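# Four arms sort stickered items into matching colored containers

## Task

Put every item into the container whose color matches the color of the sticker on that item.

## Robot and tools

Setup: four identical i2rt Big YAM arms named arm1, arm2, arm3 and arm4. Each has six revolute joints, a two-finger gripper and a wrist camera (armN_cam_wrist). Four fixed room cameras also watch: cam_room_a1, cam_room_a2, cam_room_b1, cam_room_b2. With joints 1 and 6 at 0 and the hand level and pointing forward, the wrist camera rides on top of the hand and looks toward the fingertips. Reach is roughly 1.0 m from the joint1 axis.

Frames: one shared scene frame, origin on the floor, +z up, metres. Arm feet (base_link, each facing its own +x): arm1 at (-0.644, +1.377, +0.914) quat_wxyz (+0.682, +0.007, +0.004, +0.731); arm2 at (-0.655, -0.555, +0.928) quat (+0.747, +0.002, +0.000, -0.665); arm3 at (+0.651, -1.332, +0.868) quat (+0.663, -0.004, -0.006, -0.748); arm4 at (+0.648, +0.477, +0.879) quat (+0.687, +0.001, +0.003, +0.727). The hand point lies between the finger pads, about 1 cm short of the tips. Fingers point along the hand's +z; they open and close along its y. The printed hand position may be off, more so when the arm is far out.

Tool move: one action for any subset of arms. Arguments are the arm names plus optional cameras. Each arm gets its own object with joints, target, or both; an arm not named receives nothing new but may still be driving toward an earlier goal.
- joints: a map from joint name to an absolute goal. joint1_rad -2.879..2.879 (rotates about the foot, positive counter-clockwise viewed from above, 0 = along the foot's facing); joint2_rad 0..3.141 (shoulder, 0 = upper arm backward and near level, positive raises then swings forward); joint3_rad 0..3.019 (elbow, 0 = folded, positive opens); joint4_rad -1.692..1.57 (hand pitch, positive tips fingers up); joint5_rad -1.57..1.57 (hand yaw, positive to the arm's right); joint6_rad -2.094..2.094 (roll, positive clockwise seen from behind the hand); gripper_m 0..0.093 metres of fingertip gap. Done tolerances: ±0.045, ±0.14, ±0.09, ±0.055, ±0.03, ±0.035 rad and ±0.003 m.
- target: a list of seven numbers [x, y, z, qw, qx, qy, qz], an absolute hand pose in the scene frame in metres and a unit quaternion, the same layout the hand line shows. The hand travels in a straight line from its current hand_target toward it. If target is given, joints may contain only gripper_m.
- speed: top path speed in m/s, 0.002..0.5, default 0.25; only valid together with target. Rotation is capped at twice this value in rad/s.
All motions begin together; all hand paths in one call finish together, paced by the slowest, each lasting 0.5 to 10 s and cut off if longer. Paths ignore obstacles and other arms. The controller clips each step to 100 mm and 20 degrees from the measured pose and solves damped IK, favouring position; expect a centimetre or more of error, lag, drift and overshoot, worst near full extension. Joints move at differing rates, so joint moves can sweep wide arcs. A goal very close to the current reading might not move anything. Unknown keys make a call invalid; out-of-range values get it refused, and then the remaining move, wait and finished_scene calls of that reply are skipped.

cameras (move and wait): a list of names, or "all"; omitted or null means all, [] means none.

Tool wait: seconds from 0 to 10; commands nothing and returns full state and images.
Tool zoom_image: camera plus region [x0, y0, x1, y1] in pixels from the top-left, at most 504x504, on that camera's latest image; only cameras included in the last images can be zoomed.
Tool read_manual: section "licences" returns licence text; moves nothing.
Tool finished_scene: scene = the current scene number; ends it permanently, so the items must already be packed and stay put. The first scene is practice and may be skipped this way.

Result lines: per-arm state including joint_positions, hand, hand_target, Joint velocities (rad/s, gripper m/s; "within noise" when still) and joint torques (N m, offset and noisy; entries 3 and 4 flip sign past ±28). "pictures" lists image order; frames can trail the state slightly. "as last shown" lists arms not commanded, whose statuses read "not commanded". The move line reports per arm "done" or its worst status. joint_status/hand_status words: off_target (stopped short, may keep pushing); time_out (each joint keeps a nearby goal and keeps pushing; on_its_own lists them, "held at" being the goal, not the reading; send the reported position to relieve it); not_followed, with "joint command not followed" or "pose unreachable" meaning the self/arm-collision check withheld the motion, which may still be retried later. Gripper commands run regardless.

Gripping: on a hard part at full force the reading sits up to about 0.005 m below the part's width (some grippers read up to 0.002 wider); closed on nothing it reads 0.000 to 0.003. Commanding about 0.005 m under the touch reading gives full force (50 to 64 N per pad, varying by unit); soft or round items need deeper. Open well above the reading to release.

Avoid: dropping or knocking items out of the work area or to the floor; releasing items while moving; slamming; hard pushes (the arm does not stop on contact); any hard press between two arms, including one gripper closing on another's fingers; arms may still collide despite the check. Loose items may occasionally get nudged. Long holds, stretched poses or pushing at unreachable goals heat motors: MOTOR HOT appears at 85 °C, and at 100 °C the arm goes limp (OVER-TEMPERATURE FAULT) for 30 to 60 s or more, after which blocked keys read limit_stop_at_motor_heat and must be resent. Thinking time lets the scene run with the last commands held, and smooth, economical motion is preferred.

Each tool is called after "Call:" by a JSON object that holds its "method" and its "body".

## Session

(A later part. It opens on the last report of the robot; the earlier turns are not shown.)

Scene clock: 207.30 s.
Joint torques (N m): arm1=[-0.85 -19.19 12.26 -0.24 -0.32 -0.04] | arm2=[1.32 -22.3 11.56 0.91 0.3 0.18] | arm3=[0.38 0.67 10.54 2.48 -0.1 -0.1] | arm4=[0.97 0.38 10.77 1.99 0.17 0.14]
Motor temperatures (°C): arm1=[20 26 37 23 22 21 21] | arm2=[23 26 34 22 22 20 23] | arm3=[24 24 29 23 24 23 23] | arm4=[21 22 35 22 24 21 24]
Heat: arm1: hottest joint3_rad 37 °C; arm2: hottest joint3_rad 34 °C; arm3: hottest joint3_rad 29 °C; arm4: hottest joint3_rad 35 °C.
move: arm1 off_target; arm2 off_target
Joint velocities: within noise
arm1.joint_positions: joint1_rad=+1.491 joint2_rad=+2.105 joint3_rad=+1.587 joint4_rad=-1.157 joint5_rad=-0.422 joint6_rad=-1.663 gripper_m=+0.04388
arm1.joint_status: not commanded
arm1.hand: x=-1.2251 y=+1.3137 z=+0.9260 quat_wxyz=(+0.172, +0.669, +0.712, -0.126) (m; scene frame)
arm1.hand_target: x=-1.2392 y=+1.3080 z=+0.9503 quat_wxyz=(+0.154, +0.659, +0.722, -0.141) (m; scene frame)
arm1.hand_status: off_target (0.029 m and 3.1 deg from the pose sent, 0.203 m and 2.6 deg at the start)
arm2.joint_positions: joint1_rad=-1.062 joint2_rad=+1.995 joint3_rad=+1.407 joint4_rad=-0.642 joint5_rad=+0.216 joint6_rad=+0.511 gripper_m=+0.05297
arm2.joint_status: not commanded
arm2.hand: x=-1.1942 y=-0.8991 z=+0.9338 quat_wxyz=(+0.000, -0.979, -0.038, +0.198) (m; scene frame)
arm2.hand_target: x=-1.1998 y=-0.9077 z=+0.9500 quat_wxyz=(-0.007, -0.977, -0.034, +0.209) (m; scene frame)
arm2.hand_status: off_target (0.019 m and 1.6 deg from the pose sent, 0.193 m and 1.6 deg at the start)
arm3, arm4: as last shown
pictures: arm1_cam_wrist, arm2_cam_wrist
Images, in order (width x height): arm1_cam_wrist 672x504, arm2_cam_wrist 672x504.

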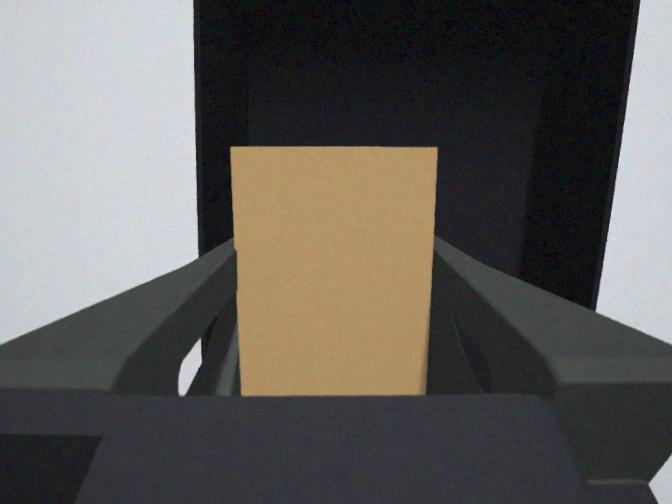

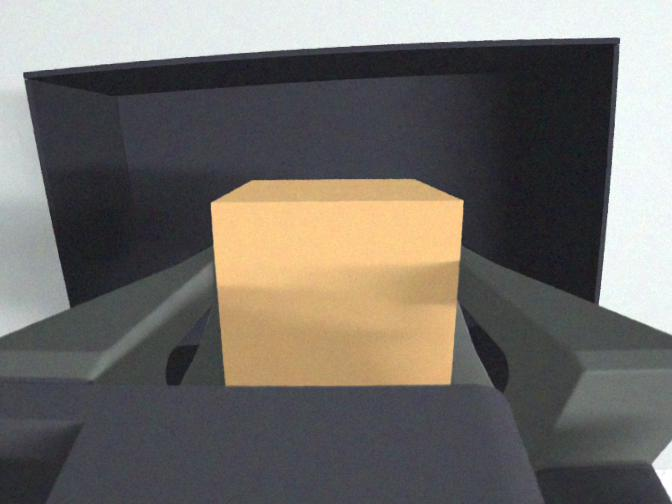

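Call:
{"method": "move", "body": {"arm1": {"joints": {"joint2_rad": 0.6, "joint3_rad": 0.9, "joint4_rad": -1.3, "joint5_rad": 0, "joint6_rad": 0}}, "arm2": {"joints": {"joint2_rad": 0.6, "joint3_rad": 0.9, "joint4_rad": -1.3, "joint5_rad": 0, "joint6_rad": 0}}, "cameras": ["arm1_cam_wrist","arm2_cam_wrist"]}}

Call:
{"method": "move", "body": {"arm1": {"joints": {"joint1_rad": -2.248}}, "arm2": {"joints": {"joint1_rad": 0.925}}, "cameras": []}}

Call:
{"method": "move", "body": {"arm1": {"joints": {"joint3_rad": 0.6, "joint4_rad": 0.1}}, "arm2": {"joints": {"joint3_rad": 0.6, "joint4_rad": 0.1}}, "cameras": ["arm1_cam_wrist","arm2_cam_wrist","arm3_cam_wrist","arm4_cam_wrist","cam_room_a1","cam_room_a2"]}}

Scene clock: 218.97 s.
Joint torques (N m): arm1=[-0.79 2.02 11.47 1.11 0.12 0.11] | arm2=[1.2 -1.44 10.36 1.35 -0.18 -0.08] | arm3=[0.62 0.73 10.51 2.45 -0.09 -0.11] | arm4=[0.91 0.26 10.77 2.1 0.18 0.15]
Motor temperatures (°C): arm1=[20 26 37 23 22 21 22] | arm2=[23 27 34 22 22 20 24] | arm3=[24 23 30 23 24 23 23] | arm4=[21 22 35 22 24 21 24]
Heat: arm1: hottest joint3_rad 37 °C; arm2: hottest joint3_rad 34 °C; arm3: hottest joint3_rad 30 °C; arm4: hottest joint3_rad 35 °C.
move: arm1 done; arm2 done
Joint velocities: within noise
arm1.joint_positions: joint1_rad=+1.492 joint2_rad=+0.597 joint3_rad=+0.897 joint4_rad=-1.294 joint5_rad=-0.002 joint6_rad=-0.008 gripper_m=+0.04392
arm1.joint_status: all done
arm1.hand: x=-0.8846 y=+1.3792 z=+1.2239 quat_wxyz=(-0.003, +0.957, -0.001, -0.291) (m; scene frame)
arm1.hand_target: x=-0.8843 y=+1.3773 z=+1.2241 quat_wxyz=(-0.001, +0.957, +0.000, -0.289) (m; scene frame)
arm1.hand_status: not commanded
arm2.joint_positions: joint1_rad=-1.060 joint2_rad=+0.600 joint3_rad=+0.911 joint4_rad=-1.288 joint5_rad=+0.003 joint6_rad=+0.014 gripper_m=+0.05298
arm2.joint_status: all done
arm2.hand: x=-0.8578 y=-0.7015 z=+1.2406 quat_wxyz=(-0.089, -0.912, -0.288, +0.277) (m; scene frame)
arm2.hand_target: x=-0.8538 y=-0.7010 z=+1.2337 quat_wxyz=(-0.086, -0.912, -0.299, +0.266) (m; scene frame)
arm2.hand_status: not commanded
arm3, arm4: as last shown
pictures: arm1_cam_wrist, arm2_cam_wrist
Images, in order (width x height): arm1_cam_wrist 672x504, arm2_cam_wrist 672x504.

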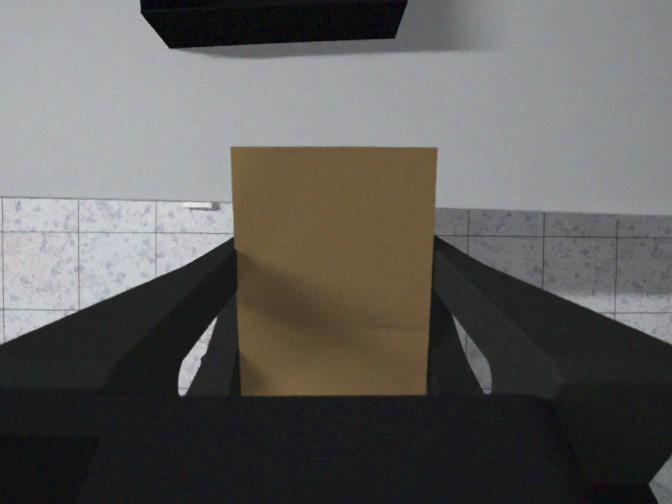

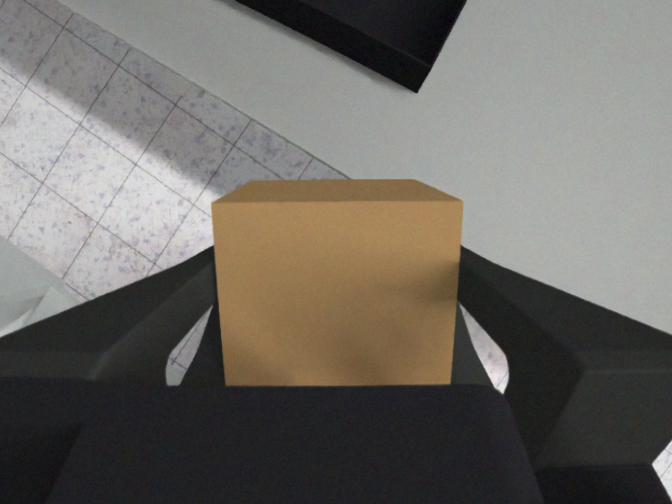

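Scene clock: 221.53 s.
Joint torques (N m): arm1=[-2.55 1.85 11.45 1.09 -0.06 0.06] | arm2=[1.08 -1.38 10.35 1.4 0.07 -0.07] | arm3=[0.56 0.79 10.56 2.47 -0.08 -0.11] | arm4=[0.79 0.5 10.63 2.07 0.16 0.13]
Motor temperatures (°C): arm1=[20 26 37 23 22 21 22] | arm2=[23 27 34 22 22 20 24] | arm3=[24 23 30 23 24 23 23] | arm4=[21 22 35 22 24 21 24]
Heat: arm1: hottest joint3_rad 37 °C; arm2: hottest joint3_rad 34 °C; arm3: hottest joint3_rad 30 °C; arm4: hottest joint3_rad 35 °C.
move: arm1 done; arm2 done
Joint velocities: within noise
arm1.joint_positions: joint1_rad=-2.242 joint2_rad=+0.598 joint3_rad=+0.897 joint4_rad=-1.294 joint5_rad=+0.002 joint6_rad=-0.006 gripper_m=+0.04392
arm1.joint_status: all done
arm1.hand: x=-0.4368 y=+1.2366 z=+1.2164 quat_wxyz=(-0.263, -0.282, -0.919, +0.087) (m; scene frame)
arm1.hand_target: x=-0.4379 y=+1.2359 z=+1.2167 quat_wxyz=(-0.261, -0.287, -0.918, +0.085) (m; scene frame)
arm1.hand_status: not commanded
arm2.joint_positions: joint1_rad=+0.921 joint2_rad=+0.600 joint3_rad=+0.911 joint4_rad=-1.288 joint5_rad=-0.002 joint6_rad=+0.013 gripper_m=+0.05296
arm2.joint_status: all done
arm2.hand: x=-0.4413 y=-0.6828 z=+1.2414 quat_wxyz=(-0.283, -0.258, -0.921, +0.072) (m; scene frame)
arm2.hand_target: x=-0.4440 y=-0.6804 z=+1.2345 quat_wxyz=(-0.272, -0.251, -0.926, +0.072) (m; scene frame)
arm2.hand_status: not commanded
arm3, arm4: as last shown
pictures: none
No camera images: "cameras" was empty.

Scene clock: 223.20 s.
Joint torques (N m): arm1=[-2.67 1.26 14.34 2.73 -0.05 0.11] | arm2=[0.97 -2.49 12.86 3.6 0.07 -0.07] | arm3=[0.5 0.73 10.58 2.45 -0.09 -0.11] | arm4=[1.55 0.21 10.65 2.06 0.15 0.13]
Motor temperatures (°C): arm1=[20 26 37 23 22 21 22] | arm2=[23 27 34 22 22 20 24] | arm3=[24 23 30 23 24 23 23] | arm4=[21 22 35 22 24 21 24]
Heat: arm1: hottest joint3_rad 37 °C; arm2: hottest joint3_rad 34 °C; arm3: hottest joint3_rad 30 °C; arm4: hottest joint3_rad 35 °C.
move: arm1 done; arm2 done
Joint velocities: within noise
arm1.joint_positions: joint1_rad=-2.242 joint2_rad=+0.600 joint3_rad=+0.576 joint4_rad=+0.077 joint5_rad=+0.002 joint6_rad=-0.006 gripper_m=+0.04392
arm1.joint_status: all done
arm1.hand: x=-0.3287 y=+1.1632 z=+1.3127 quat_wxyz=(-0.687, -0.202, -0.663, +0.218) (m; scene frame)
arm1.hand_target: x=-0.3301 y=+1.1618 z=+1.3334 quat_wxyz=(-0.702, -0.200, -0.646, +0.223) (m; scene frame)
arm1.hand_status: not commanded
arm2.joint_positions: joint1_rad=+0.921 joint2_rad=+0.601 joint3_rad=+0.593 joint4_rad=+0.074 joint5_rad=-0.002 joint6_rad=+0.013 gripper_m=+0.05296
arm2.joint_status: all done
arm2.hand: x=-0.3326 y=-0.7473 z=+1.3419 quat_wxyz=(-0.706, -0.185, -0.658, +0.186) (m; scene frame)
arm2.hand_target: x=-0.3328 y=-0.7459 z=+1.3531 quat_wxyz=(-0.716, -0.177, -0.647, +0.193) (m; scene frame)
arm2.hand_status: not commanded
arm3, arm4: as last shown
pictures: arm1_cam_wrist, arm2_cam_wrist, arm3_cam_wrist, arm4_cam_wrist, cam_room_a1, cam_room_a2
Images, in order (width x height): arm1_cam_wrist 672x504, arm2_cam_wrist 672x504, arm3_cam_wrist 672x504, arm4_cam_wrist 672x504, cam_room_a1 672x504, cam_room_a2 672x504.

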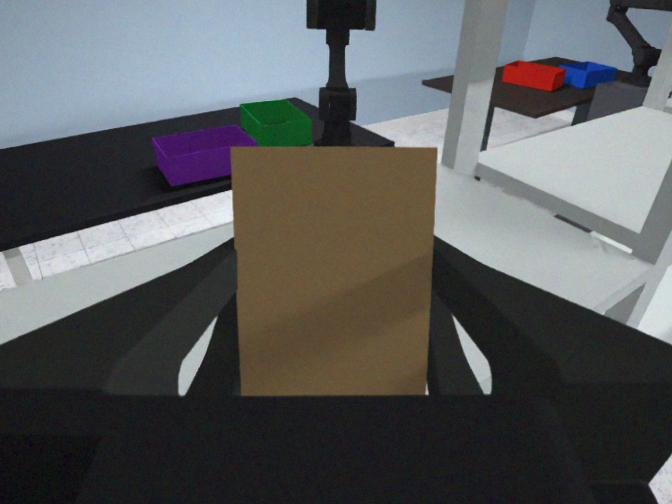

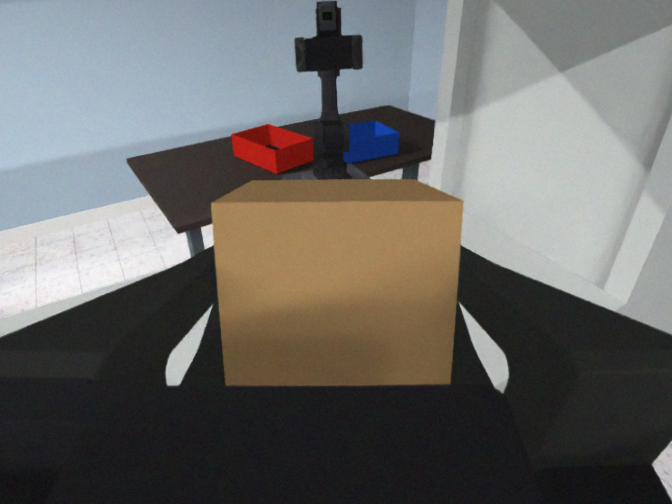

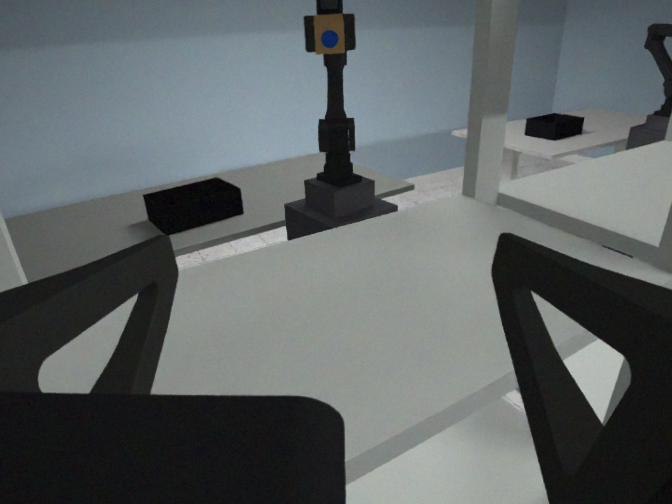

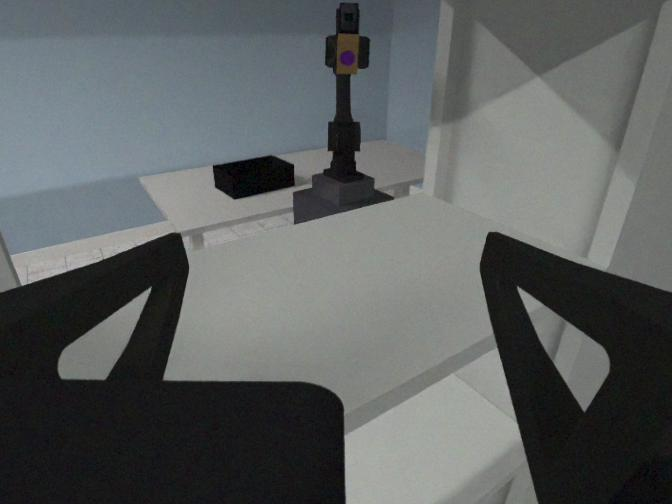

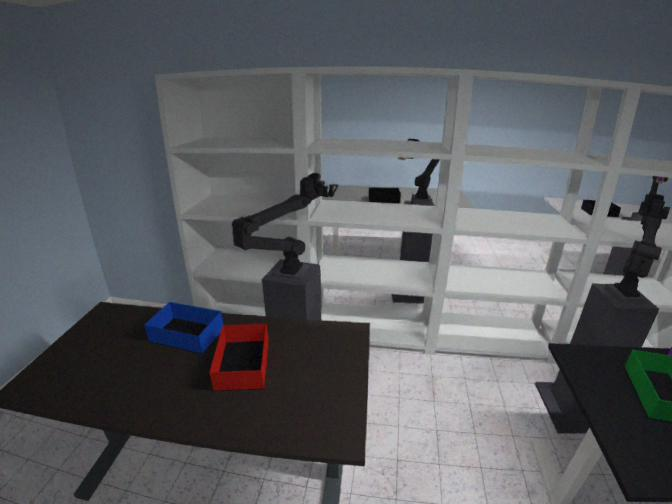

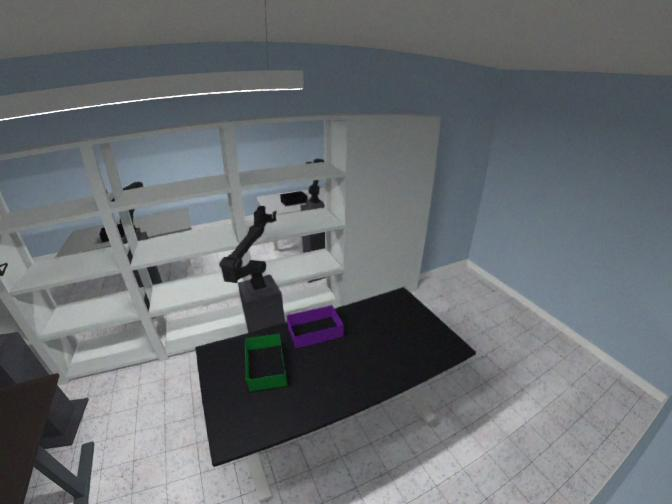

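Call:
{"method": "move", "body": {"arm1": {"target": [-0.135, 1.023, 1.19, 0.3589, 0.277, 0.8843, -0.1124], "speed": 0.25}, "arm2": {"target": [-0.12, -0.869, 1.19, 0.3629, 0.2431, 0.8942, -0.0987], "speed": 0.25}, "cameras": ["arm3_cam_wrist","arm4_cam_wrist"]}}

Scene clock: 234.33 s.
Joint torques (N m): arm1=[-3.02 -12.1 17.61 1.22 -0.07 0.1] | arm2=[1.26 -14.86 17.21 1.59 0.14 -0.05] | arm3=[0.56 0.73 10.52 2.47 -0.08 -0.1] | arm4=[0.85 0.62 10.69 2.03 0.17 0.15]
Motor temperatures (°C): arm1=[20 26 39 23 22 21 22] | arm2=[23 27 35 22 22 20 24] | arm3=[24 23 30 23 24 23 23] | arm4=[21 22 35 22 24 21 24]
Heat: arm1: hottest joint3_rad 39 °C; arm2: hottest joint3_rad 35 °C; arm3: hottest joint3_rad 30 °C; arm4: hottest joint3_rad 35 °C.
move: arm1 off_target; arm2 off_target
Joint velocities: within noise
arm1.joint_positions: joint1_rad=-2.242 joint2_rad=+1.498 joint3_rad=+1.285 joint4_rad=-0.633 joint5_rad=-0.007 joint6_rad=-0.006 gripper_m=+0.04392
arm1.joint_status: not commanded
arm1.hand: x=-0.1463 y=+1.0384 z=+1.1534 quat_wxyz=(-0.332, -0.273, -0.897, +0.104) (m; scene frame)
arm1.hand_target: x=-0.1369 y=+1.0244 z=+1.1901 quat_wxyz=(-0.359, -0.277, -0.884, +0.113) (m; scene frame)
arm1.hand_status: off_target (0.041 m and 3.6 deg from the pose sent, 0.269 m and 48.0 deg at the start)
arm2.joint_positions: joint1_rad=+0.921 joint2_rad=+1.513 joint3_rad=+1.261 joint4_rad=-0.593 joint5_rad=+0.002 joint6_rad=+0.013 gripper_m=+0.05296
arm2.joint_status: not commanded
arm2.hand: x=-0.1381 y=-0.8620 z=+1.1615 quat_wxyz=(-0.343, -0.253, -0.900, +0.091) (m; scene frame)
arm2.hand_target: x=-0.1217 y=-0.8678 z=+1.1902 quat_wxyz=(-0.363, -0.243, -0.894, +0.099) (m; scene frame)
arm2.hand_status: off_target (0.034 m and 2.7 deg from the pose sent, 0.288 m and 49.6 deg at the start)
arm3, arm4: as last shown
pictures: arm3_cam_wrist, arm4_cam_wrist
Images, in order (width x height): arm3_cam_wrist 672x504, arm4_cam_wrist 672x504.

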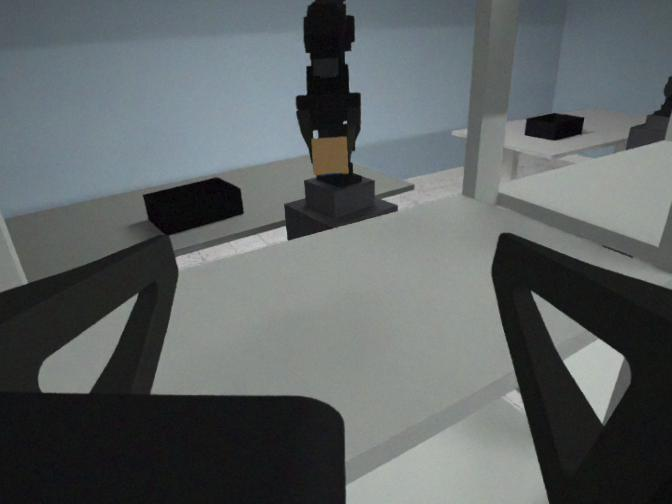

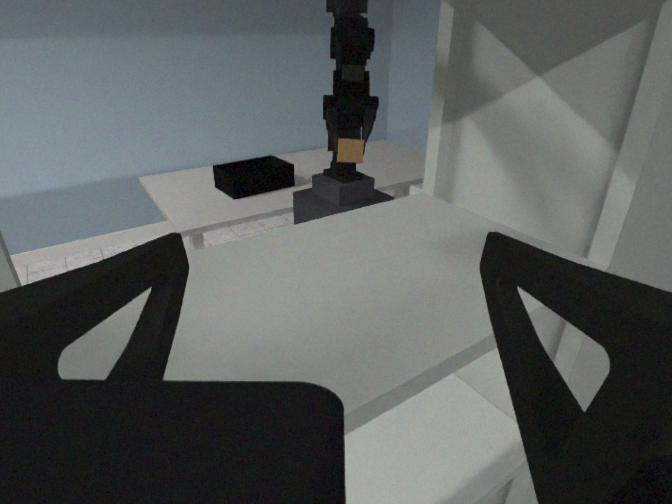

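Call:
{"method": "move", "body": {"arm1": {"target": [0.012, 0.924, 1.15, 0.2225, 0.2907, 0.928, -0.0697], "speed": 0.2}, "arm2": {"target": [0.013, -0.948, 1.15, 0.225, 0.2552, 0.9384, -0.0612], "speed": 0.2}, "cameras": ["arm3_cam_wrist","arm4_cam_wrist"]}}

Scene clock: 244.27 s.
Joint torques (N m): arm1=[-2.55 -19.6 17.48 0.58 0.07 0.13] | arm2=[1.08 -22.48 17.06 1.1 0.08 -0.05] | arm3=[0.62 0.67 10.5 2.43 -0.09 -0.09] | arm4=[0.73 0.67 10.66 2.1 0.14 0.16]
Motor temperatures (°C): arm1=[20 26 39 23 22 21 22] | arm2=[23 27 36 22 22 20 24] | arm3=[24 23 30 23 24 23 23] | arm4=[21 22 35 22 24 21 24]
Heat: arm1: hottest joint3_rad 39 °C; arm2: hottest joint3_rad 36 °C; arm3: hottest joint3_rad 30 °C; arm4: hottest joint3_rad 35 °C.
move: arm1 off_target; arm2 off_target
Joint velocities: within noise
arm1.joint_positions: joint1_rad=-2.242 joint2_rad=+2.199 joint3_rad=+2.322 joint4_rad=-1.260 joint5_rad=-0.007 joint6_rad=-0.005 gripper_m=+0.04392
arm1.joint_status: not commanded
arm1.hand: x=+0.0044 y=+0.9345 z=+1.1238 quat_wxyz=(-0.199, -0.286, -0.935, +0.062) (m; scene frame)
arm1.hand_target: x=+0.0105 y=+0.9251 z=+1.1500 quat_wxyz=(-0.223, -0.290, -0.928, +0.070) (m; scene frame)
arm1.hand_status: off_target (0.029 m and 3.0 deg from the pose sent, 0.195 m and 13.7 deg at the start)
arm2.joint_positions: joint1_rad=+0.921 joint2_rad=+2.104 joint3_rad=+2.131 joint4_rad=-1.153 joint5_rad=+0.002 joint6_rad=+0.013 gripper_m=+0.05296
arm2.joint_status: not commanded
arm2.hand: x=-0.0007 y=-0.9428 z=+1.1387 quat_wxyz=(-0.213, -0.263, -0.939, +0.056) (m; scene frame)
arm2.hand_target: x=+0.0121 y=-0.9473 z=+1.1500 quat_wxyz=(-0.226, -0.255, -0.938, +0.061) (m; scene frame)
arm2.hand_status: off_target (0.019 m and 1.7 deg from the pose sent, 0.174 m and 14.7 deg at the start)
arm3.joint_positions: joint1_rad=-1.970 joint2_rad=+0.400 joint3_rad=+0.496 joint4_rad=+0.092 joint5_rad=+0.002 joint6_rad=+0.005 gripper_m=+0.09402
arm3.joint_status: not commanded
arm3.hand: x=+0.3721 y=-1.1655 z=+1.2885 quat_wxyz=(+0.193, -0.617, +0.171, +0.744) (m; scene frame)
arm3.hand_target: x=+0.3745 y=-1.1635 z=+1.2950 quat_wxyz=(+0.200, -0.609, +0.170, +0.749) (m; scene frame)
arm3.hand_status: not commanded
arm4.joint_positions: joint1_rad=+0.899 joint2_rad=+0.402 joint3_rad=+0.486 joint4_rad=+0.090 joint5_rad=-0.002 joint6_rad=-0.011 gripper_m=+0.09402
arm4.joint_status: not commanded
arm4.hand: x=+0.3862 y=+0.6651 z=+1.2957 quat_wxyz=(-0.234, +0.613, -0.193, -0.730) (m; scene frame)
arm4.hand_target: x=+0.3883 y=+0.6632 z=+1.3097 quat_wxyz=(-0.233, +0.598, -0.192, -0.742) (m; scene frame)
arm4.hand_status: not commanded
pictures: arm3_cam_wrist, arm4_cam_wrist
Images, in order (width x height): arm3_cam_wrist 672x504, arm4_cam_wrist 672x504.

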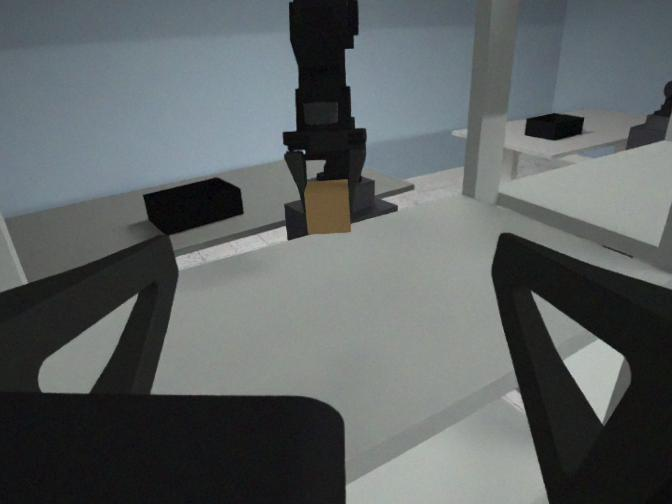

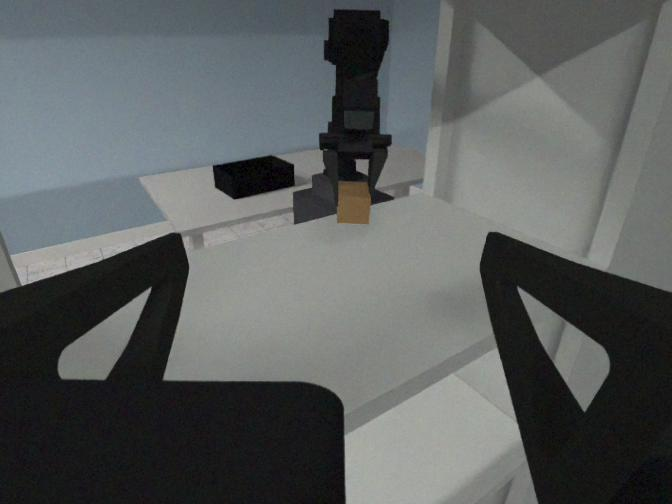

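Call:
{"method": "move", "body": {"arm1": {"target": [0.009, 0.925, 1.07, 0.2225, 0.2907, 0.928, -0.0697], "speed": 0.1}, "arm2": {"target": [0.010, -0.947, 1.065, 0.2039, 0.2565, 0.9432, -0.0554], "speed": 0.1}, "cameras": []}}

Scene clock: 250.77 s.
Joint torques (N m): arm1=[-2.32 -22.01 11.85 1.74 0.07 0.16] | arm2=[1.08 -22.83 10.99 2.35 0.03 -0.08] | arm3=[0.5 0.73 10.54 2.5 -0.09 -0.1] | arm4=[1.14 0.15 10.84 2.07 0.18 0.16]
Motor temperatures (°C): arm1=[20 26 40 23 22 21 22] | arm2=[23 27 37 22 22 20 24] | arm3=[24 23 30 23 24 23 23] | arm4=[21 22 36 22 24 21 24]
Heat: arm1: hottest joint3_rad 40 °C; arm2: hottest joint3_rad 37 °C; arm3: hottest joint3_rad 30 °C; arm4: hottest joint3_rad 36 °C.
move: arm1 off_target; arm2 off_target
Joint velocities: within noise
arm1.joint_positions: joint1_rad=-2.242 joint2_rad=+2.199 joint3_rad=+2.135 joint4_rad=-1.061 joint5_rad=-0.007 joint6_rad=-0.005 gripper_m=+0.04392
arm1.joint_status: not commanded
arm1.hand: x=+0.0074 y=+0.9320 z=+1.0538 quat_wxyz=(-0.205, -0.286, -0.934, +0.064) (m; scene frame)
arm1.hand_target: x=+0.0088 y=+0.9252 z=+1.0702 quat_wxyz=(-0.223, -0.291, -0.928, +0.070) (m; scene frame)
arm1.hand_status: off_target (0.018 m and 2.3 deg from the pose sent, 0.055 m and 3.0 deg at the start)
arm2.joint_positions: joint1_rad=+0.921 joint2_rad=+2.139 joint3_rad=+2.053 joint4_rad=-1.046 joint5_rad=+0.002 joint6_rad=+0.013 gripper_m=+0.05296
arm2.joint_status: not commanded
arm2.hand: x=+0.0058 y=-0.9464 z=+1.0858 quat_wxyz=(-0.211, -0.264, -0.940, +0.055) (m; scene frame)
arm2.hand_target: x=+0.0095 y=-0.9465 z=+1.0652 quat_wxyz=(-0.204, -0.256, -0.943, +0.055) (m; scene frame)
arm2.hand_status: off_target (0.021 m and 1.2 deg from the pose sent, 0.075 m and 1.4 deg at the start)
arm3, arm4: as last shown
pictures: none
No camera images: "cameras" was empty.

Call:
{"method": "move", "body": {"arm1": {"target": [0.006, 0.927, 1.053, 0.2225, 0.2907, 0.928, -0.0697], "speed": 0.06}, "arm2": {"target": [0.006, -0.945, 1.045, 0.2039, 0.2565, 0.9432, -0.0554], "speed": 0.08}, "cameras": []}}

Call:
{"method": "move", "body": {"arm1": {"target": [0.006, 0.927, 1.040, 0.2225, 0.2907, 0.928, -0.0697], "speed": 0.05}, "arm2": {"target": [0.006, -0.945, 1.034, 0.2039, 0.2565, 0.9432, -0.0554], "speed": 0.05}, "cameras": []}}

Scene clock: 257.20 s.
Joint torques (N m): arm1=[-2.43 -23 11.7 1.7 0.06 0.11] | arm2=[1.03 -23.36 10.61 2.39 0.03 -0.08] | arm3=[0.56 0.67 10.54 2.45 -0.09 -0.09] | arm4=[1.14 0.67 10.71 2.04 0.13 0.12]
Motor temperatures (°C): arm1=[20 27 40 23 21 21 22] | arm2=[23 27 37 22 22 20 24] | arm3=[24 23 30 23 24 23 23] | arm4=[21 22 36 22 24 21 24]
Heat: arm1: hottest joint3_rad 40 °C; arm2: hottest joint3_rad 37 °C; arm3: hottest joint3_rad 30 °C; arm4: hottest joint3_rad 36 °C.
move: arm1 off_target; arm2 off_target
Joint velocities: within noise
arm1.joint_positions: joint1_rad=-2.242 joint2_rad=+2.199 joint3_rad=+2.079 joint4_rad=-1.010 joint5_rad=-0.007 joint6_rad=-0.005 gripper_m=+0.04392
arm1.joint_status: not commanded
arm1.hand: x=+0.0043 y=+0.9339 z=+1.0317 quat_wxyz=(-0.202, -0.286, -0.935, +0.063) (m; scene frame)
arm1.hand_target: x=+0.0057 y=+0.9273 z=+1.0531 quat_wxyz=(-0.222, -0.291, -0.928, +0.070) (m; scene frame)
arm1.hand_status: off_target (0.022 m and 2.6 deg from the pose sent, 0.005 m and 2.3 deg at the start)
arm2.joint_positions: joint1_rad=+0.921 joint2_rad=+2.139 joint3_rad=+1.997 joint4_rad=-0.990 joint5_rad=+0.002 joint6_rad=+0.013 gripper_m=+0.05296
arm2.joint_status: not commanded
arm2.hand: x=+0.0035 y=-0.9450 z=+1.0643 quat_wxyz=(-0.210, -0.264, -0.940, +0.055) (m; scene frame)
arm2.hand_target: x=+0.0056 y=-0.9446 z=+1.0451 quat_wxyz=(-0.204, -0.256, -0.943, +0.055) (m; scene frame)
arm2.hand_status: off_target (0.019 m and 1.1 deg from the pose sent, 0.041 m and 1.2 deg at the start)
arm3, arm4: as last shown
pictures: none
No camera images: "cameras" was empty.

Scene clock: 258.17 s.
Joint torques (N m): arm1=[-2.78 -22.3 11.52 1.69 0.09 0.12] | arm2=[0.73 -22.83 10.39 2.4 0.03 -0.09] | arm3=[0.62 0.73 10.55 2.45 -0.09 -0.09] | arm4=[0.85 0.67 10.65 2.06 0.16 0.11]
Motor temperatures (°C): arm1=[20 27 40 23 21 21 22] | arm2=[23 27 37 22 22 20 24] | arm3=[24 23 30 23 24 23 23] | arm4=[21 22 36 22 24 21 24]
Heat: arm1: hottest joint3_rad 40 °C; arm2: hottest joint3_rad 37 °C; arm3: hottest joint3_rad 30 °C; arm4: hottest joint3_rad 36 °C.
move: arm1 off_target; arm2 off_target
Joint velocities: within noise
arm1.joint_positions: joint1_rad=-2.242 joint2_rad=+2.199 joint3_rad=+2.056 joint4_rad=-0.980 joint5_rad=-0.007 joint6_rad=-0.005 gripper_m=+0.04392
arm1.joint_status: not commanded
arm1.hand: x=+0.0046 y=+0.9337 z=+1.0239 quat_wxyz=(-0.205, -0.286, -0.934, +0.064) (m; scene frame)
arm1.hand_target: x=+0.0059 y=+0.9272 z=+1.0402 quat_wxyz=(-0.222, -0.291, -0.928, +0.070) (m; scene frame)
arm1.hand_status: off_target (0.017 m and 2.2 deg from the pose sent, 0.011 m and 2.6 deg at the start)
arm2.joint_positions: joint1_rad=+0.921 joint2_rad=+2.139 joint3_rad=+1.979 joint4_rad=-0.965 joint5_rad=+0.002 joint6_rad=+0.013 gripper_m=+0.05296
arm2.joint_status: not commanded
arm2.hand: x=+0.0041 y=-0.9453 z=+1.0585 quat_wxyz=(-0.214, -0.263, -0.939, +0.056) (m; scene frame)
arm2.hand_target: x=+0.0054 y=-0.9445 z=+1.0342 quat_wxyz=(-0.204, -0.256, -0.943, +0.055) (m; scene frame)
arm2.hand_status: off_target (0.025 m and 1.4 deg from the pose sent, 0.030 m and 1.2 deg at the start)
arm3, arm4: as last shown
pictures: none
No camera images: "cameras" was empty.

Call:
{"method": "move", "body": {"arm1": {"target": [0.006, 0.927, 1.030, 0.2225, 0.2907, 0.928, -0.0697], "speed": 0.05}, "arm2": {"target": [0.006, -0.945, 1.018, 0.2039, 0.2565, 0.9432, -0.0554], "speed": 0.05}, "cameras": []}}

Call:
{"method": "move", "body": {"arm1": {"target": [0.006, 0.927, 1.020, 0.2225, 0.2907, 0.928, -0.0697], "speed": 0.05}, "arm2": {"target": [0.006, -0.945, 1.008, 0.2039, 0.2565, 0.9432, -0.0554], "speed": 0.05}, "cameras": ["arm3_cam_wrist","arm4_cam_wrist"]}}

Scene clock: 264.07 s.
Joint torques (N m): arm1=[-2.32 -21.83 11.25 1.83 0.05 0.12] | arm2=[1.03 -21.95 10.35 2.45 0.01 -0.08] | arm3=[0.5 0.91 10.5 2.47 -0.09 -0.11] | arm4=[0.91 0.5 10.58 2.07 0.18 0.15]
Motor temperatures (°C): arm1=[20 27 39 23 21 21 22] | arm2=[23 28 36 22 22 20 24] | arm3=[24 23 30 23 24 23 23] | arm4=[21 22 36 22 24 21 24]
Heat: arm1: hottest joint3_rad 39 °C; arm2: hottest joint3_rad 36 °C; arm3: hottest joint3_rad 30 °C; arm4: hottest joint3_rad 36 °C.
move: arm1 off_target; arm2 off_target
Joint velocities: within noise
arm1.joint_positions: joint1_rad=-2.242 joint2_rad=+2.199 joint3_rad=+2.040 joint4_rad=-0.958 joint5_rad=-0.007 joint6_rad=-0.005 gripper_m=+0.04392
arm1.joint_status: not commanded
arm1.hand: x=+0.0047 y=+0.9335 z=+1.0182 quat_wxyz=(-0.208, -0.286, -0.933, +0.065) (m; scene frame)
arm1.hand_target: x=+0.0059 y=+0.9272 z=+1.0301 quat_wxyz=(-0.222, -0.291, -0.928, +0.070) (m; scene frame)
arm1.hand_status: off_target (0.014 m and 1.9 deg from the pose sent, 0.009 m and 2.3 deg at the start)
arm2.joint_positions: joint1_rad=+0.921 joint2_rad=+2.141 joint3_rad=+1.953 joint4_rad=-0.930 joint5_rad=+0.002 joint6_rad=+0.013 gripper_m=+0.05296
arm2.joint_status: not commanded
arm2.hand: x=+0.0043 y=-0.9454 z=+1.0478 quat_wxyz=(-0.217, -0.263, -0.938, +0.057) (m; scene frame)
arm2.hand_target: x=+0.0051 y=-0.9443 z=+1.0184 quat_wxyz=(-0.204, -0.256, -0.943, +0.055) (m; scene frame)
arm2.hand_status: off_target (0.030 m and 1.8 deg from the pose sent, 0.041 m and 1.5 deg at the start)
arm3, arm4: as last shown
pictures: none
No camera images: "cameras" was empty.

Scene clock: 265.03 s.
Joint torques (N m): arm1=[-2.37 -20.78 10.29 1.74 0.09 0.06] | arm2=[1.03 -22.12 10.37 2.45 0.02 -0.08] | arm3=[0.5 0.85 10.5 2.48 -0.08 -0.1] | arm4=[0.91 0.32 10.61 2.02 0.15 0.13]
Motor temperatures (°C): arm1=[20 27 39 23 21 21 22] | arm2=[23 28 36 22 22 20 24] | arm3=[24 23 30 23 24 23 23] | arm4=[21 22 36 22 24 21 24]
Heat: arm1: hottest joint3_rad 39 °C; arm2: hottest joint3_rad 36 °C; arm3: hottest joint3_rad 30 °C; arm4: hottest joint3_rad 36 °C.
move: arm1 done; arm2 off_target
Joint velocities: within noise
arm1.joint_positions: joint1_rad=-2.242 joint2_rad=+2.199 joint3_rad=+2.034 joint4_rad=-0.937 joint5_rad=-0.007 joint6_rad=-0.005 gripper_m=+0.04392
arm1.joint_status: not commanded
arm1.hand: x=+0.0070 y=+0.9319 z=+1.0174 quat_wxyz=(-0.215, -0.285, -0.932, +0.067) (m; scene frame)
arm1.hand_target: x=+0.0060 y=+0.9271 z=+1.0201 quat_wxyz=(-0.222, -0.291, -0.928, +0.070) (m; scene frame)
arm1.hand_status: done (0.006 m and 1.2 deg from the pose sent, 0.007 m and 1.9 deg at the start)
arm2.joint_positions: joint1_rad=+0.921 joint2_rad=+2.149 joint3_rad=+1.938 joint4_rad=-0.908 joint5_rad=+0.002 joint6_rad=+0.013 gripper_m=+0.05296
arm2.joint_status: not commanded
arm2.hand: x=+0.0046 y=-0.9455 z=+1.0372 quat_wxyz=(-0.216, -0.263, -0.938, +0.057) (m; scene frame)
arm2.hand_target: x=+0.0050 y=-0.9443 z=+1.0083 quat_wxyz=(-0.204, -0.256, -0.943, +0.055) (m; scene frame)
arm2.hand_status: off_target (0.029 m and 1.7 deg from the pose sent, 0.040 m and 1.8 deg at the start)
arm3, arm4: as last shown
pictures: arm3_cam_wrist, arm4_cam_wrist
Images, in order (width x height): arm3_cam_wrist 672x504, arm4_cam_wrist 672x504.

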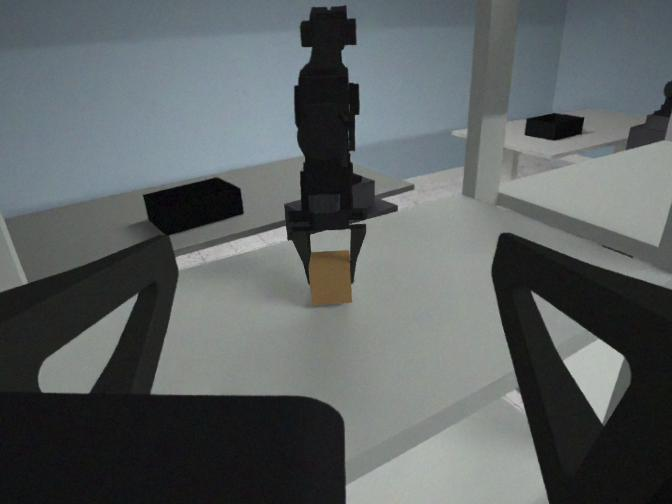

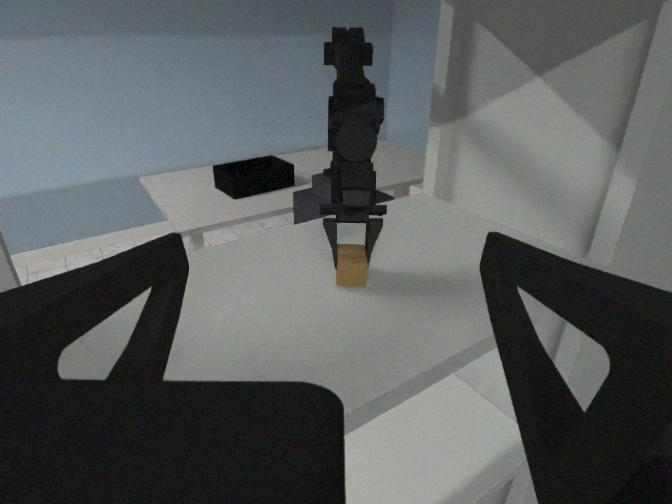

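Call:
{"method": "move", "body": {"arm1": {"joints": {"gripper_m": 0.055}}, "arm2": {"target": [0.006, -0.945, 1.004, 0.1826, 0.2577, 0.9475, -0.0496], "speed": 0.05}, "cameras": ["arm1_cam_wrist","arm2_cam_wrist"]}}

Scene clock: 270.80 s.
Joint torques (N m): arm1=[-2.55 -20.84 11.47 1.69 0.1 0.08] | arm2=[0.97 -20.66 14.35 0.58 -0.02 -0.02] | arm3=[0.5 0.85 10.54 2.48 -0.1 -0.11] | arm4=[1.08 0.26 10.66 2.02 0.17 0.16]
Motor temperatures (°C): arm1=[20 27 39 23 21 21 22] | arm2=[23 28 36 22 22 20 24] | arm3=[24 23 30 23 24 23 23] | arm4=[21 22 36 22 24 21 24]
Heat: arm1: hottest joint3_rad 39 °C; arm2: hottest joint3_rad 36 °C; arm3: hottest joint3_rad 30 °C; arm4: hottest joint3_rad 36 °C.
move: arm1 done; arm2 off_target
Joint velocities: within noise
arm1.joint_positions: joint1_rad=-2.242 joint2_rad=+2.199 joint3_rad=+2.024 joint4_rad=-0.934 joint5_rad=-0.007 joint6_rad=-0.004 gripper_m=+0.05496
arm1.joint_status: all done
arm1.hand: x=+0.0052 y=+0.9331 z=+1.0130 quat_wxyz=(-0.212, -0.286, -0.932, +0.066) (m; scene frame)
arm1.hand_target: x=+0.0060 y=+0.9271 z=+1.0201 quat_wxyz=(-0.222, -0.291, -0.928, +0.070) (m; scene frame)
arm1.hand_status: not commanded
arm2.joint_positions: joint1_rad=+0.921 joint2_rad=+2.160 joint3_rad=+1.940 joint4_rad=-0.929 joint5_rad=+0.003 joint6_rad=+0.009 gripper_m=+0.05296
arm2.joint_status: not commanded
arm2.hand: x=+0.0009 y=-0.9435 z=+1.0278 quat_wxyz=(-0.202, -0.262, -0.942, +0.054) (m; scene frame)
arm2.hand_target: x=+0.0051 y=-0.9443 z=+1.0043 quat_wxyz=(-0.184, -0.258, -0.947, +0.050) (m; scene frame)
arm2.hand_status: off_target (0.024 m and 2.4 deg from the pose sent, 0.033 m and 4.2 deg at the start)
arm3, arm4: as last shown
pictures: arm1_cam_wrist, arm2_cam_wrist
Images, in order (width x height): arm1_cam_wrist 672x504, arm2_cam_wrist 672x504.

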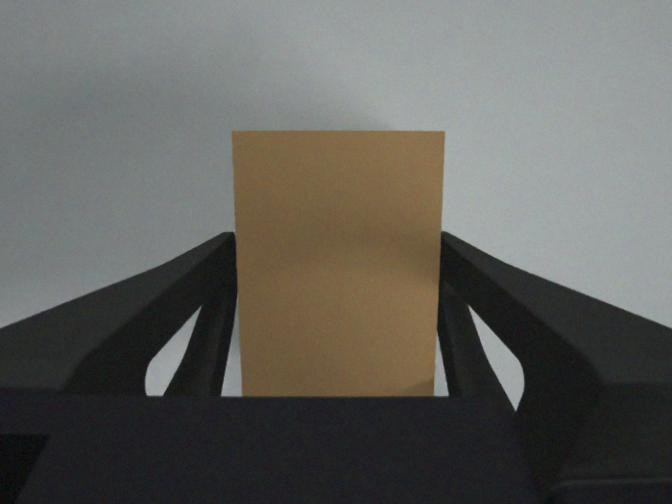

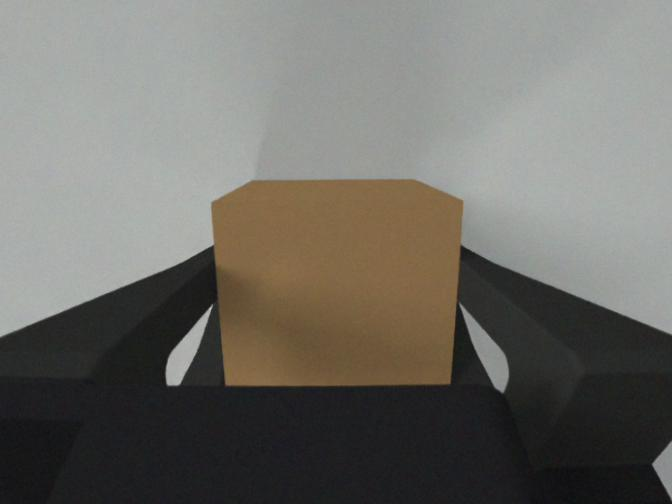

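Call:
{"method": "move", "body": {"arm1": {"joints": {"gripper_m": 0.08}}, "arm2": {"target": [0.003, -0.944, 0.998, 0.1826, 0.2577, 0.9475, -0.0496], "speed": 0.04}, "cameras": []}}

Scene clock: 276.70 s.
Joint torques (N m): arm1=[-2.49 -21.13 11.26 1.72 0.1 0.13] | arm2=[0.85 -21.07 12.4 1.26 -0.02 -0.04] | arm3=[0.56 0.73 10.56 2.5 -0.08 -0.11] | arm4=[0.85 0.73 10.78 2.02 0.16 0.11]
Motor temperatures (°C): arm1=[20 27 39 23 21 21 22] | arm2=[23 27 36 22 22 20 24] | arm3=[24 23 30 23 24 23 23] | arm4=[21 22 36 22 24 21 24]
Heat: arm1: hottest joint3_rad 39 °C; arm2: hottest joint3_rad 36 °C; arm3: hottest joint3_rad 30 °C; arm4: hottest joint3_rad 36 °C.
move: arm1 done; arm2 off_target
Joint velocities: within noise
arm1.joint_positions: joint1_rad=-2.242 joint2_rad=+2.199 joint3_rad=+2.024 joint4_rad=-0.934 joint5_rad=-0.007 joint6_rad=-0.004 gripper_m=+0.07994
arm1.joint_status: all done
arm1.hand: x=+0.0052 y=+0.9331 z=+1.0130 quat_wxyz=(-0.212, -0.286, -0.932, +0.066) (m; scene frame)
arm1.hand_target: x=+0.0060 y=+0.9271 z=+1.0201 quat_wxyz=(-0.222, -0.291, -0.928, +0.070) (m; scene frame)
arm1.hand_status: not commanded
arm2.joint_positions: joint1_rad=+0.921 joint2_rad=+2.160 joint3_rad=+1.940 joint4_rad=-0.929 joint5_rad=+0.003 joint6_rad=+0.008 gripper_m=+0.05296
arm2.joint_status: not commanded
arm2.hand: x=+0.0009 y=-0.9435 z=+1.0278 quat_wxyz=(-0.202, -0.262, -0.942, +0.054) (m; scene frame)
arm2.hand_target: x=+0.0020 y=-0.9433 z=+0.9985 quat_wxyz=(-0.183, -0.258, -0.947, +0.050) (m; scene frame)
arm2.hand_status: off_target (0.030 m and 2.4 deg from the pose sent, 0.030 m and 2.4 deg at the start)
arm3, arm4: as last shown
pictures: none
No camera images: "cameras" was empty.

Call:
{"method": "move", "body": {"arm1": {"target": [0.004, 0.928, 1.13, 0.2225, 0.2907, 0.928, -0.0697], "speed": 0.12}, "arm2": {"target": [0.003, -0.944, 1.012, 0.1826, 0.2577, 0.9475, -0.0496], "speed": 0.04}, "cameras": []}}

Call:
{"method": "move", "body": {"arm1": {"target": [-0.14, 1.03, 1.19, 0.3589, 0.277, 0.8843, -0.1124], "speed": 0.2}, "arm2": {"joints": {"gripper_m": 0.063}}, "cameras": ["arm1_cam_wrist","arm2_cam_wrist"]}}

Scene clock: 282.97 s.
Joint torques (N m): arm1=[-2.43 -21.6 16.54 0.58 0.07 0.09] | arm2=[0.91 -21.77 14.11 0.57 -0.01 -0.03] | arm3=[0.44 0.73 10.52 2.45 -0.1 -0.1] | arm4=[1.2 0.67 10.67 2.14 0.17 0.14]
Motor temperatures (°C): arm1=[20 28 39 23 21 21 22] | arm2=[23 27 36 22 22 20 24] | arm3=[24 23 30 23 24 23 23] | arm4=[21 22 36 22 24 21 24]
Heat: arm1: hottest joint3_rad 39 °C; arm2: hottest joint3_rad 36 °C; arm3: hottest joint3_rad 30 °C; arm4: hottest joint3_rad 36 °C.
move: arm1 off_target; arm2 off_target
Joint velocities: within noise
arm1.joint_positions: joint1_rad=-2.242 joint2_rad=+2.171 joint3_rad=+2.196 joint4_rad=-1.172 joint5_rad=-0.007 joint6_rad=-0.004 gripper_m=+0.07994
arm1.joint_status: not commanded
arm1.hand: x=-0.0018 y=+0.9386 z=+1.0932 quat_wxyz=(-0.195, -0.287, -0.936, +0.061) (m; scene frame)
arm1.hand_target: x=+0.0025 y=+0.9292 z=+1.1301 quat_wxyz=(-0.223, -0.291, -0.928, +0.070) (m; scene frame)
arm1.hand_status: off_target (0.039 m and 3.5 deg from the pose sent, 0.117 m and 1.5 deg at the start)
arm2.joint_positions: joint1_rad=+0.921 joint2_rad=+2.160 joint3_rad=+1.942 joint4_rad=-0.941 joint5_rad=+0.003 joint6_rad=+0.007 gripper_m=+0.05296
arm2.joint_status: not commanded
arm2.hand: x=-0.0010 y=-0.9423 z=+1.0273 quat_wxyz=(-0.197, -0.262, -0.943, +0.053) (m; scene frame)
arm2.hand_target: x=+0.0025 y=-0.9436 z=+1.0121 quat_wxyz=(-0.183, -0.258, -0.947, +0.050) (m; scene frame)
arm2.hand_status: off_target (0.016 m and 1.9 deg from the pose sent, 0.016 m and 2.4 deg at the start)
arm3.joint_positions: joint1_rad=-1.970 joint2_rad=+0.400 joint3_rad=+0.496 joint4_rad=+0.092 joint5_rad=+0.002 joint6_rad=+0.005 gripper_m=+0.09402
arm3.joint_status: not commanded
arm3.hand: x=+0.3721 y=-1.1655 z=+1.2885 quat_wxyz=(+0.193, -0.617, +0.171, +0.744) (m; scene frame)
arm3.hand_target: x=+0.3745 y=-1.1635 z=+1.2950 quat_wxyz=(+0.200, -0.609, +0.170, +0.749) (m; scene frame)
arm3.hand_status: not commanded
arm4.joint_positions: joint1_rad=+0.899 joint2_rad=+0.402 joint3_rad=+0.486 joint4_rad=+0.090 joint5_rad=-0.002 joint6_rad=-0.011 gripper_m=+0.09402
arm4.joint_status: not commanded
arm4.hand: x=+0.3862 y=+0.6651 z=+1.2957 quat_wxyz=(-0.234, +0.613, -0.193, -0.730) (m; scene frame)
arm4.hand_target: x=+0.3883 y=+0.6632 z=+1.3097 quat_wxyz=(-0.233, +0.598, -0.192, -0.742) (m; scene frame)
arm4.hand_status: not commanded
pictures: none
No camera images: "cameras" was empty.

Scene clock: 284.53 s.
Joint torques (N m): arm1=[-2.43 -11.87 11.88 2.28 0.11 0.11] | arm2=[0.85 -21.95 14.02 0.99 -0.02 -0.02] | arm3=[0.67 0.79 10.51 2.44 -0.1 -0.1] | arm4=[0.85 0.67 10.67 2 0.14 0.16]
Motor temperatures (°C): arm1=[20 28 39 23 21 21 22] | arm2=[23 27 36 22 22 20 24] | arm3=[24 23 30 23 24 23 23] | arm4=[21 22 36 22 24 21 24]
Heat: arm1: hottest joint3_rad 39 °C; arm2: hottest joint3_rad 36 °C; arm3: hottest joint3_rad 30 °C; arm4: hottest joint3_rad 36 °C.
move: arm1 off_target; arm2 done
Joint velocities: within noise
arm1.joint_positions: joint1_rad=-2.242 joint2_rad=+1.490 joint3_rad=+1.333 joint4_rad=-0.659 joint5_rad=-0.007 joint6_rad=-0.003 gripper_m=+0.07994
arm1.joint_status: not commanded
arm1.hand: x=-0.1407 y=+1.0348 z=+1.1800 quat_wxyz=(-0.346, -0.273, -0.891, +0.108) (m; scene frame)
arm1.hand_target: x=-0.1401 y=+1.0302 z=+1.1900 quat_wxyz=(-0.359, -0.277, -0.884, +0.112) (m; scene frame)
arm1.hand_status: off_target (0.011 m and 1.9 deg from the pose sent, 0.192 m and 20.7 deg at the start)
arm2.joint_positions: joint1_rad=+0.921 joint2_rad=+2.163 joint3_rad=+1.942 joint4_rad=-0.952 joint5_rad=+0.003 joint6_rad=+0.007 gripper_m=+0.06293
arm2.joint_status: all done
arm2.hand: x=-0.0033 y=-0.9410 z=+1.0243 quat_wxyz=(-0.191, -0.262, -0.945, +0.051) (m; scene frame)
arm2.hand_target: x=+0.0025 y=-0.9436 z=+1.0120 quat_wxyz=(-0.183, -0.258, -0.947, +0.050) (m; scene frame)
arm2.hand_status: not commanded
arm3, arm4: as last shown
pictures: arm1_cam_wrist, arm2_cam_wrist
Images, in order (width x height): arm1_cam_wrist 672x504, arm2_cam_wrist 672x504.

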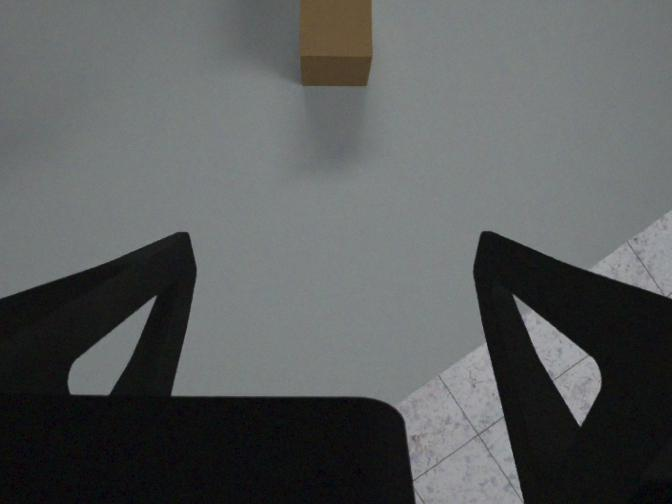

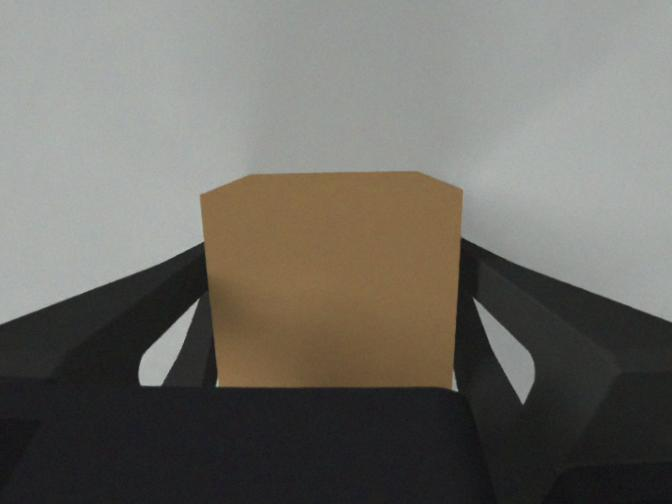

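Call:
{"method": "move", "body": {"arm1": {"joints": {"joint2_rad": 0.6, "joint3_rad": 0.9, "joint4_rad": -1.3}}, "arm2": {"joints": {"gripper_m": 0.085}}, "cameras": []}}

Call:
{"method": "move", "body": {"arm2": {"target": [0.003, -0.944, 1.12, 0.2039, 0.2565, 0.9432, -0.0554], "speed": 0.12}, "arm4": {"target": [0.10, 0.866, 1.15, 0.1141, -0.883, 0.281, 0.3584], "speed": 0.3}, "cameras": ["arm2_cam_wrist","arm4_cam_wrist"]}}

Scene clock: 293.60 s.
Joint torques (N m): arm1=[-2.02 1.9 11.17 0.96 0.08 0.13] | arm2=[0.79 -22.12 14.02 0.99 -0.02 -0.02] | arm3=[0.62 0.67 10.56 2.48 -0.1 -0.1] | arm4=[1.08 0.21 10.59 2.13 0.13 0.14]
Motor temperatures (°C): arm1=[20 27 39 23 21 21 22] | arm2=[23 28 38 22 22 20 24] | arm3=[24 23 30 23 24 23 23] | arm4=[21 22 36 22 24 21 24]
Heat: arm1: hottest joint3_rad 39 °C; arm2: hottest joint3_rad 38 °C; arm3: hottest joint3_rad 30 °C; arm4: hottest joint3_rad 36 °C.
move: arm1 done; arm2 done
Joint velocities: within noise
arm1.joint_positions: joint1_rad=-2.242 joint2_rad=+0.598 joint3_rad=+0.900 joint4_rad=-1.292 joint5_rad=-0.007 joint6_rad=-0.003 gripper_m=+0.07994
arm1.joint_status: all done
arm1.hand: x=-0.4352 y=+1.2374 z=+1.2185 quat_wxyz=(-0.267, -0.281, -0.918, +0.083) (m; scene frame)
arm1.hand_target: x=-0.4372 y=+1.2368 z=+1.2169 quat_wxyz=(-0.262, -0.288, -0.917, +0.082) (m; scene frame)
arm1.hand_status: not commanded
arm2.joint_positions: joint1_rad=+0.921 joint2_rad=+2.163 joint3_rad=+1.942 joint4_rad=-0.952 joint5_rad=+0.003 joint6_rad=+0.007 gripper_m=+0.08491
arm2.joint_status: all done
arm2.hand: x=-0.0033 y=-0.9410 z=+1.0243 quat_wxyz=(-0.191, -0.262, -0.945, +0.051) (m; scene frame)
arm2.hand_target: x=+0.0025 y=-0.9436 z=+1.0120 quat_wxyz=(-0.183, -0.258, -0.947, +0.050) (m; scene frame)
arm2.hand_status: not commanded
arm3, arm4: as last shown
pictures: none
No camera images: "cameras" was empty.

Scene clock: 296.00 s.
Joint torques (N m): arm1=[-2.14 2.14 11.08 1.01 0.1 0.13] | arm2=[1.03 -26.34 16.25 0.94 0 -0.01] | arm3=[0.38 0.67 10.56 2.48 -0.09 -0.1] | arm4=[1.14 -17.85 13 0.64 0.19 0.14]
Motor temperatures (°C): arm1=[20 27 39 23 21 21 22] | arm2=[23 28 38 22 22 20 24] | arm3=[24 23 30 23 24 23 23] | arm4=[21 22 37 22 24 21 24]
Heat: arm1: hottest joint3_rad 39 °C; arm2: hottest joint3_rad 38 °C; arm3: hottest joint3_rad 30 °C; arm4: hottest joint3_rad 37 °C.
move: arm2 off_target; arm4 off_target
Joint velocities: within noise
arm1, arm3: as last shown
arm2.joint_positions: joint1_rad=+0.921 joint2_rad=+2.137 joint3_rad=+2.062 joint4_rad=-1.128 joint5_rad=+0.003 joint6_rad=+0.007 gripper_m=+0.08491
arm2.joint_status: not commanded
arm2.hand: x=-0.0083 y=-0.9383 z=+1.0837 quat_wxyz=(-0.177, -0.263, -0.947, +0.047) (m; scene frame)
arm2.hand_target: x=+0.0014 y=-0.9429 z=+1.1200 quat_wxyz=(-0.204, -0.257, -0.943, +0.056) (m; scene frame)
arm2.hand_status: off_target (0.038 m and 3.4 deg from the pose sent, 0.096 m and 1.7 deg at the start)
arm4.joint_positions: joint1_rad=+0.899 joint2_rad=+1.649 joint3_rad=+1.455 joint4_rad=-0.641 joint5_rad=+0.003 joint6_rad=-0.011 gripper_m=+0.09402
arm4.joint_status: not commanded
arm4.hand: x=+0.1113 y=+0.8592 z=+1.1272 quat_wxyz=(-0.110, +0.890, -0.279, -0.343) (m; scene frame)
arm4.hand_target: x=+0.1009 y=+0.8653 z=+1.1500 quat_wxyz=(-0.114, +0.883, -0.281, -0.359) (m; scene frame)
arm4.hand_status: off_target (0.026 m and 2.0 deg from the pose sent, 0.379 m and 55.9 deg at the start)
pictures: arm2_cam_wrist, arm4_cam_wrist
Images, in order (width x height): arm2_cam_wrist 672x504, arm4_cam_wrist 672x504.

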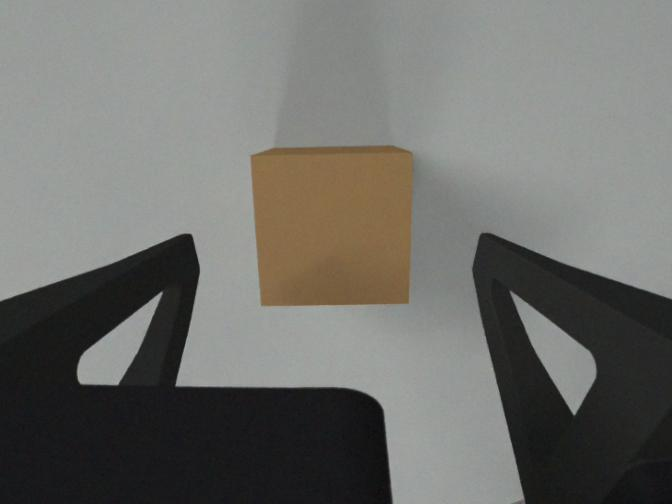

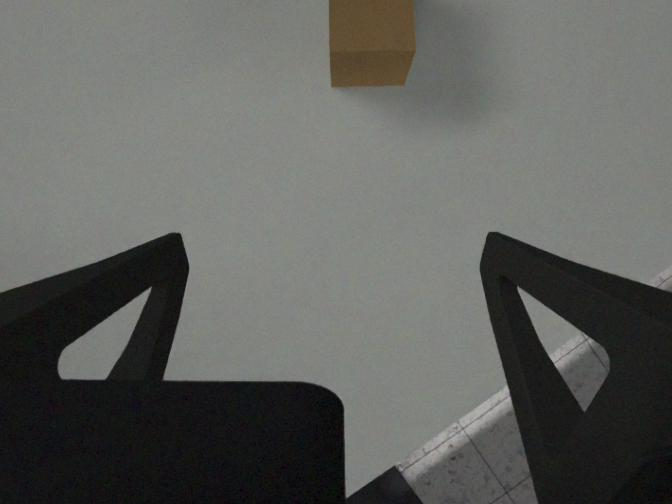

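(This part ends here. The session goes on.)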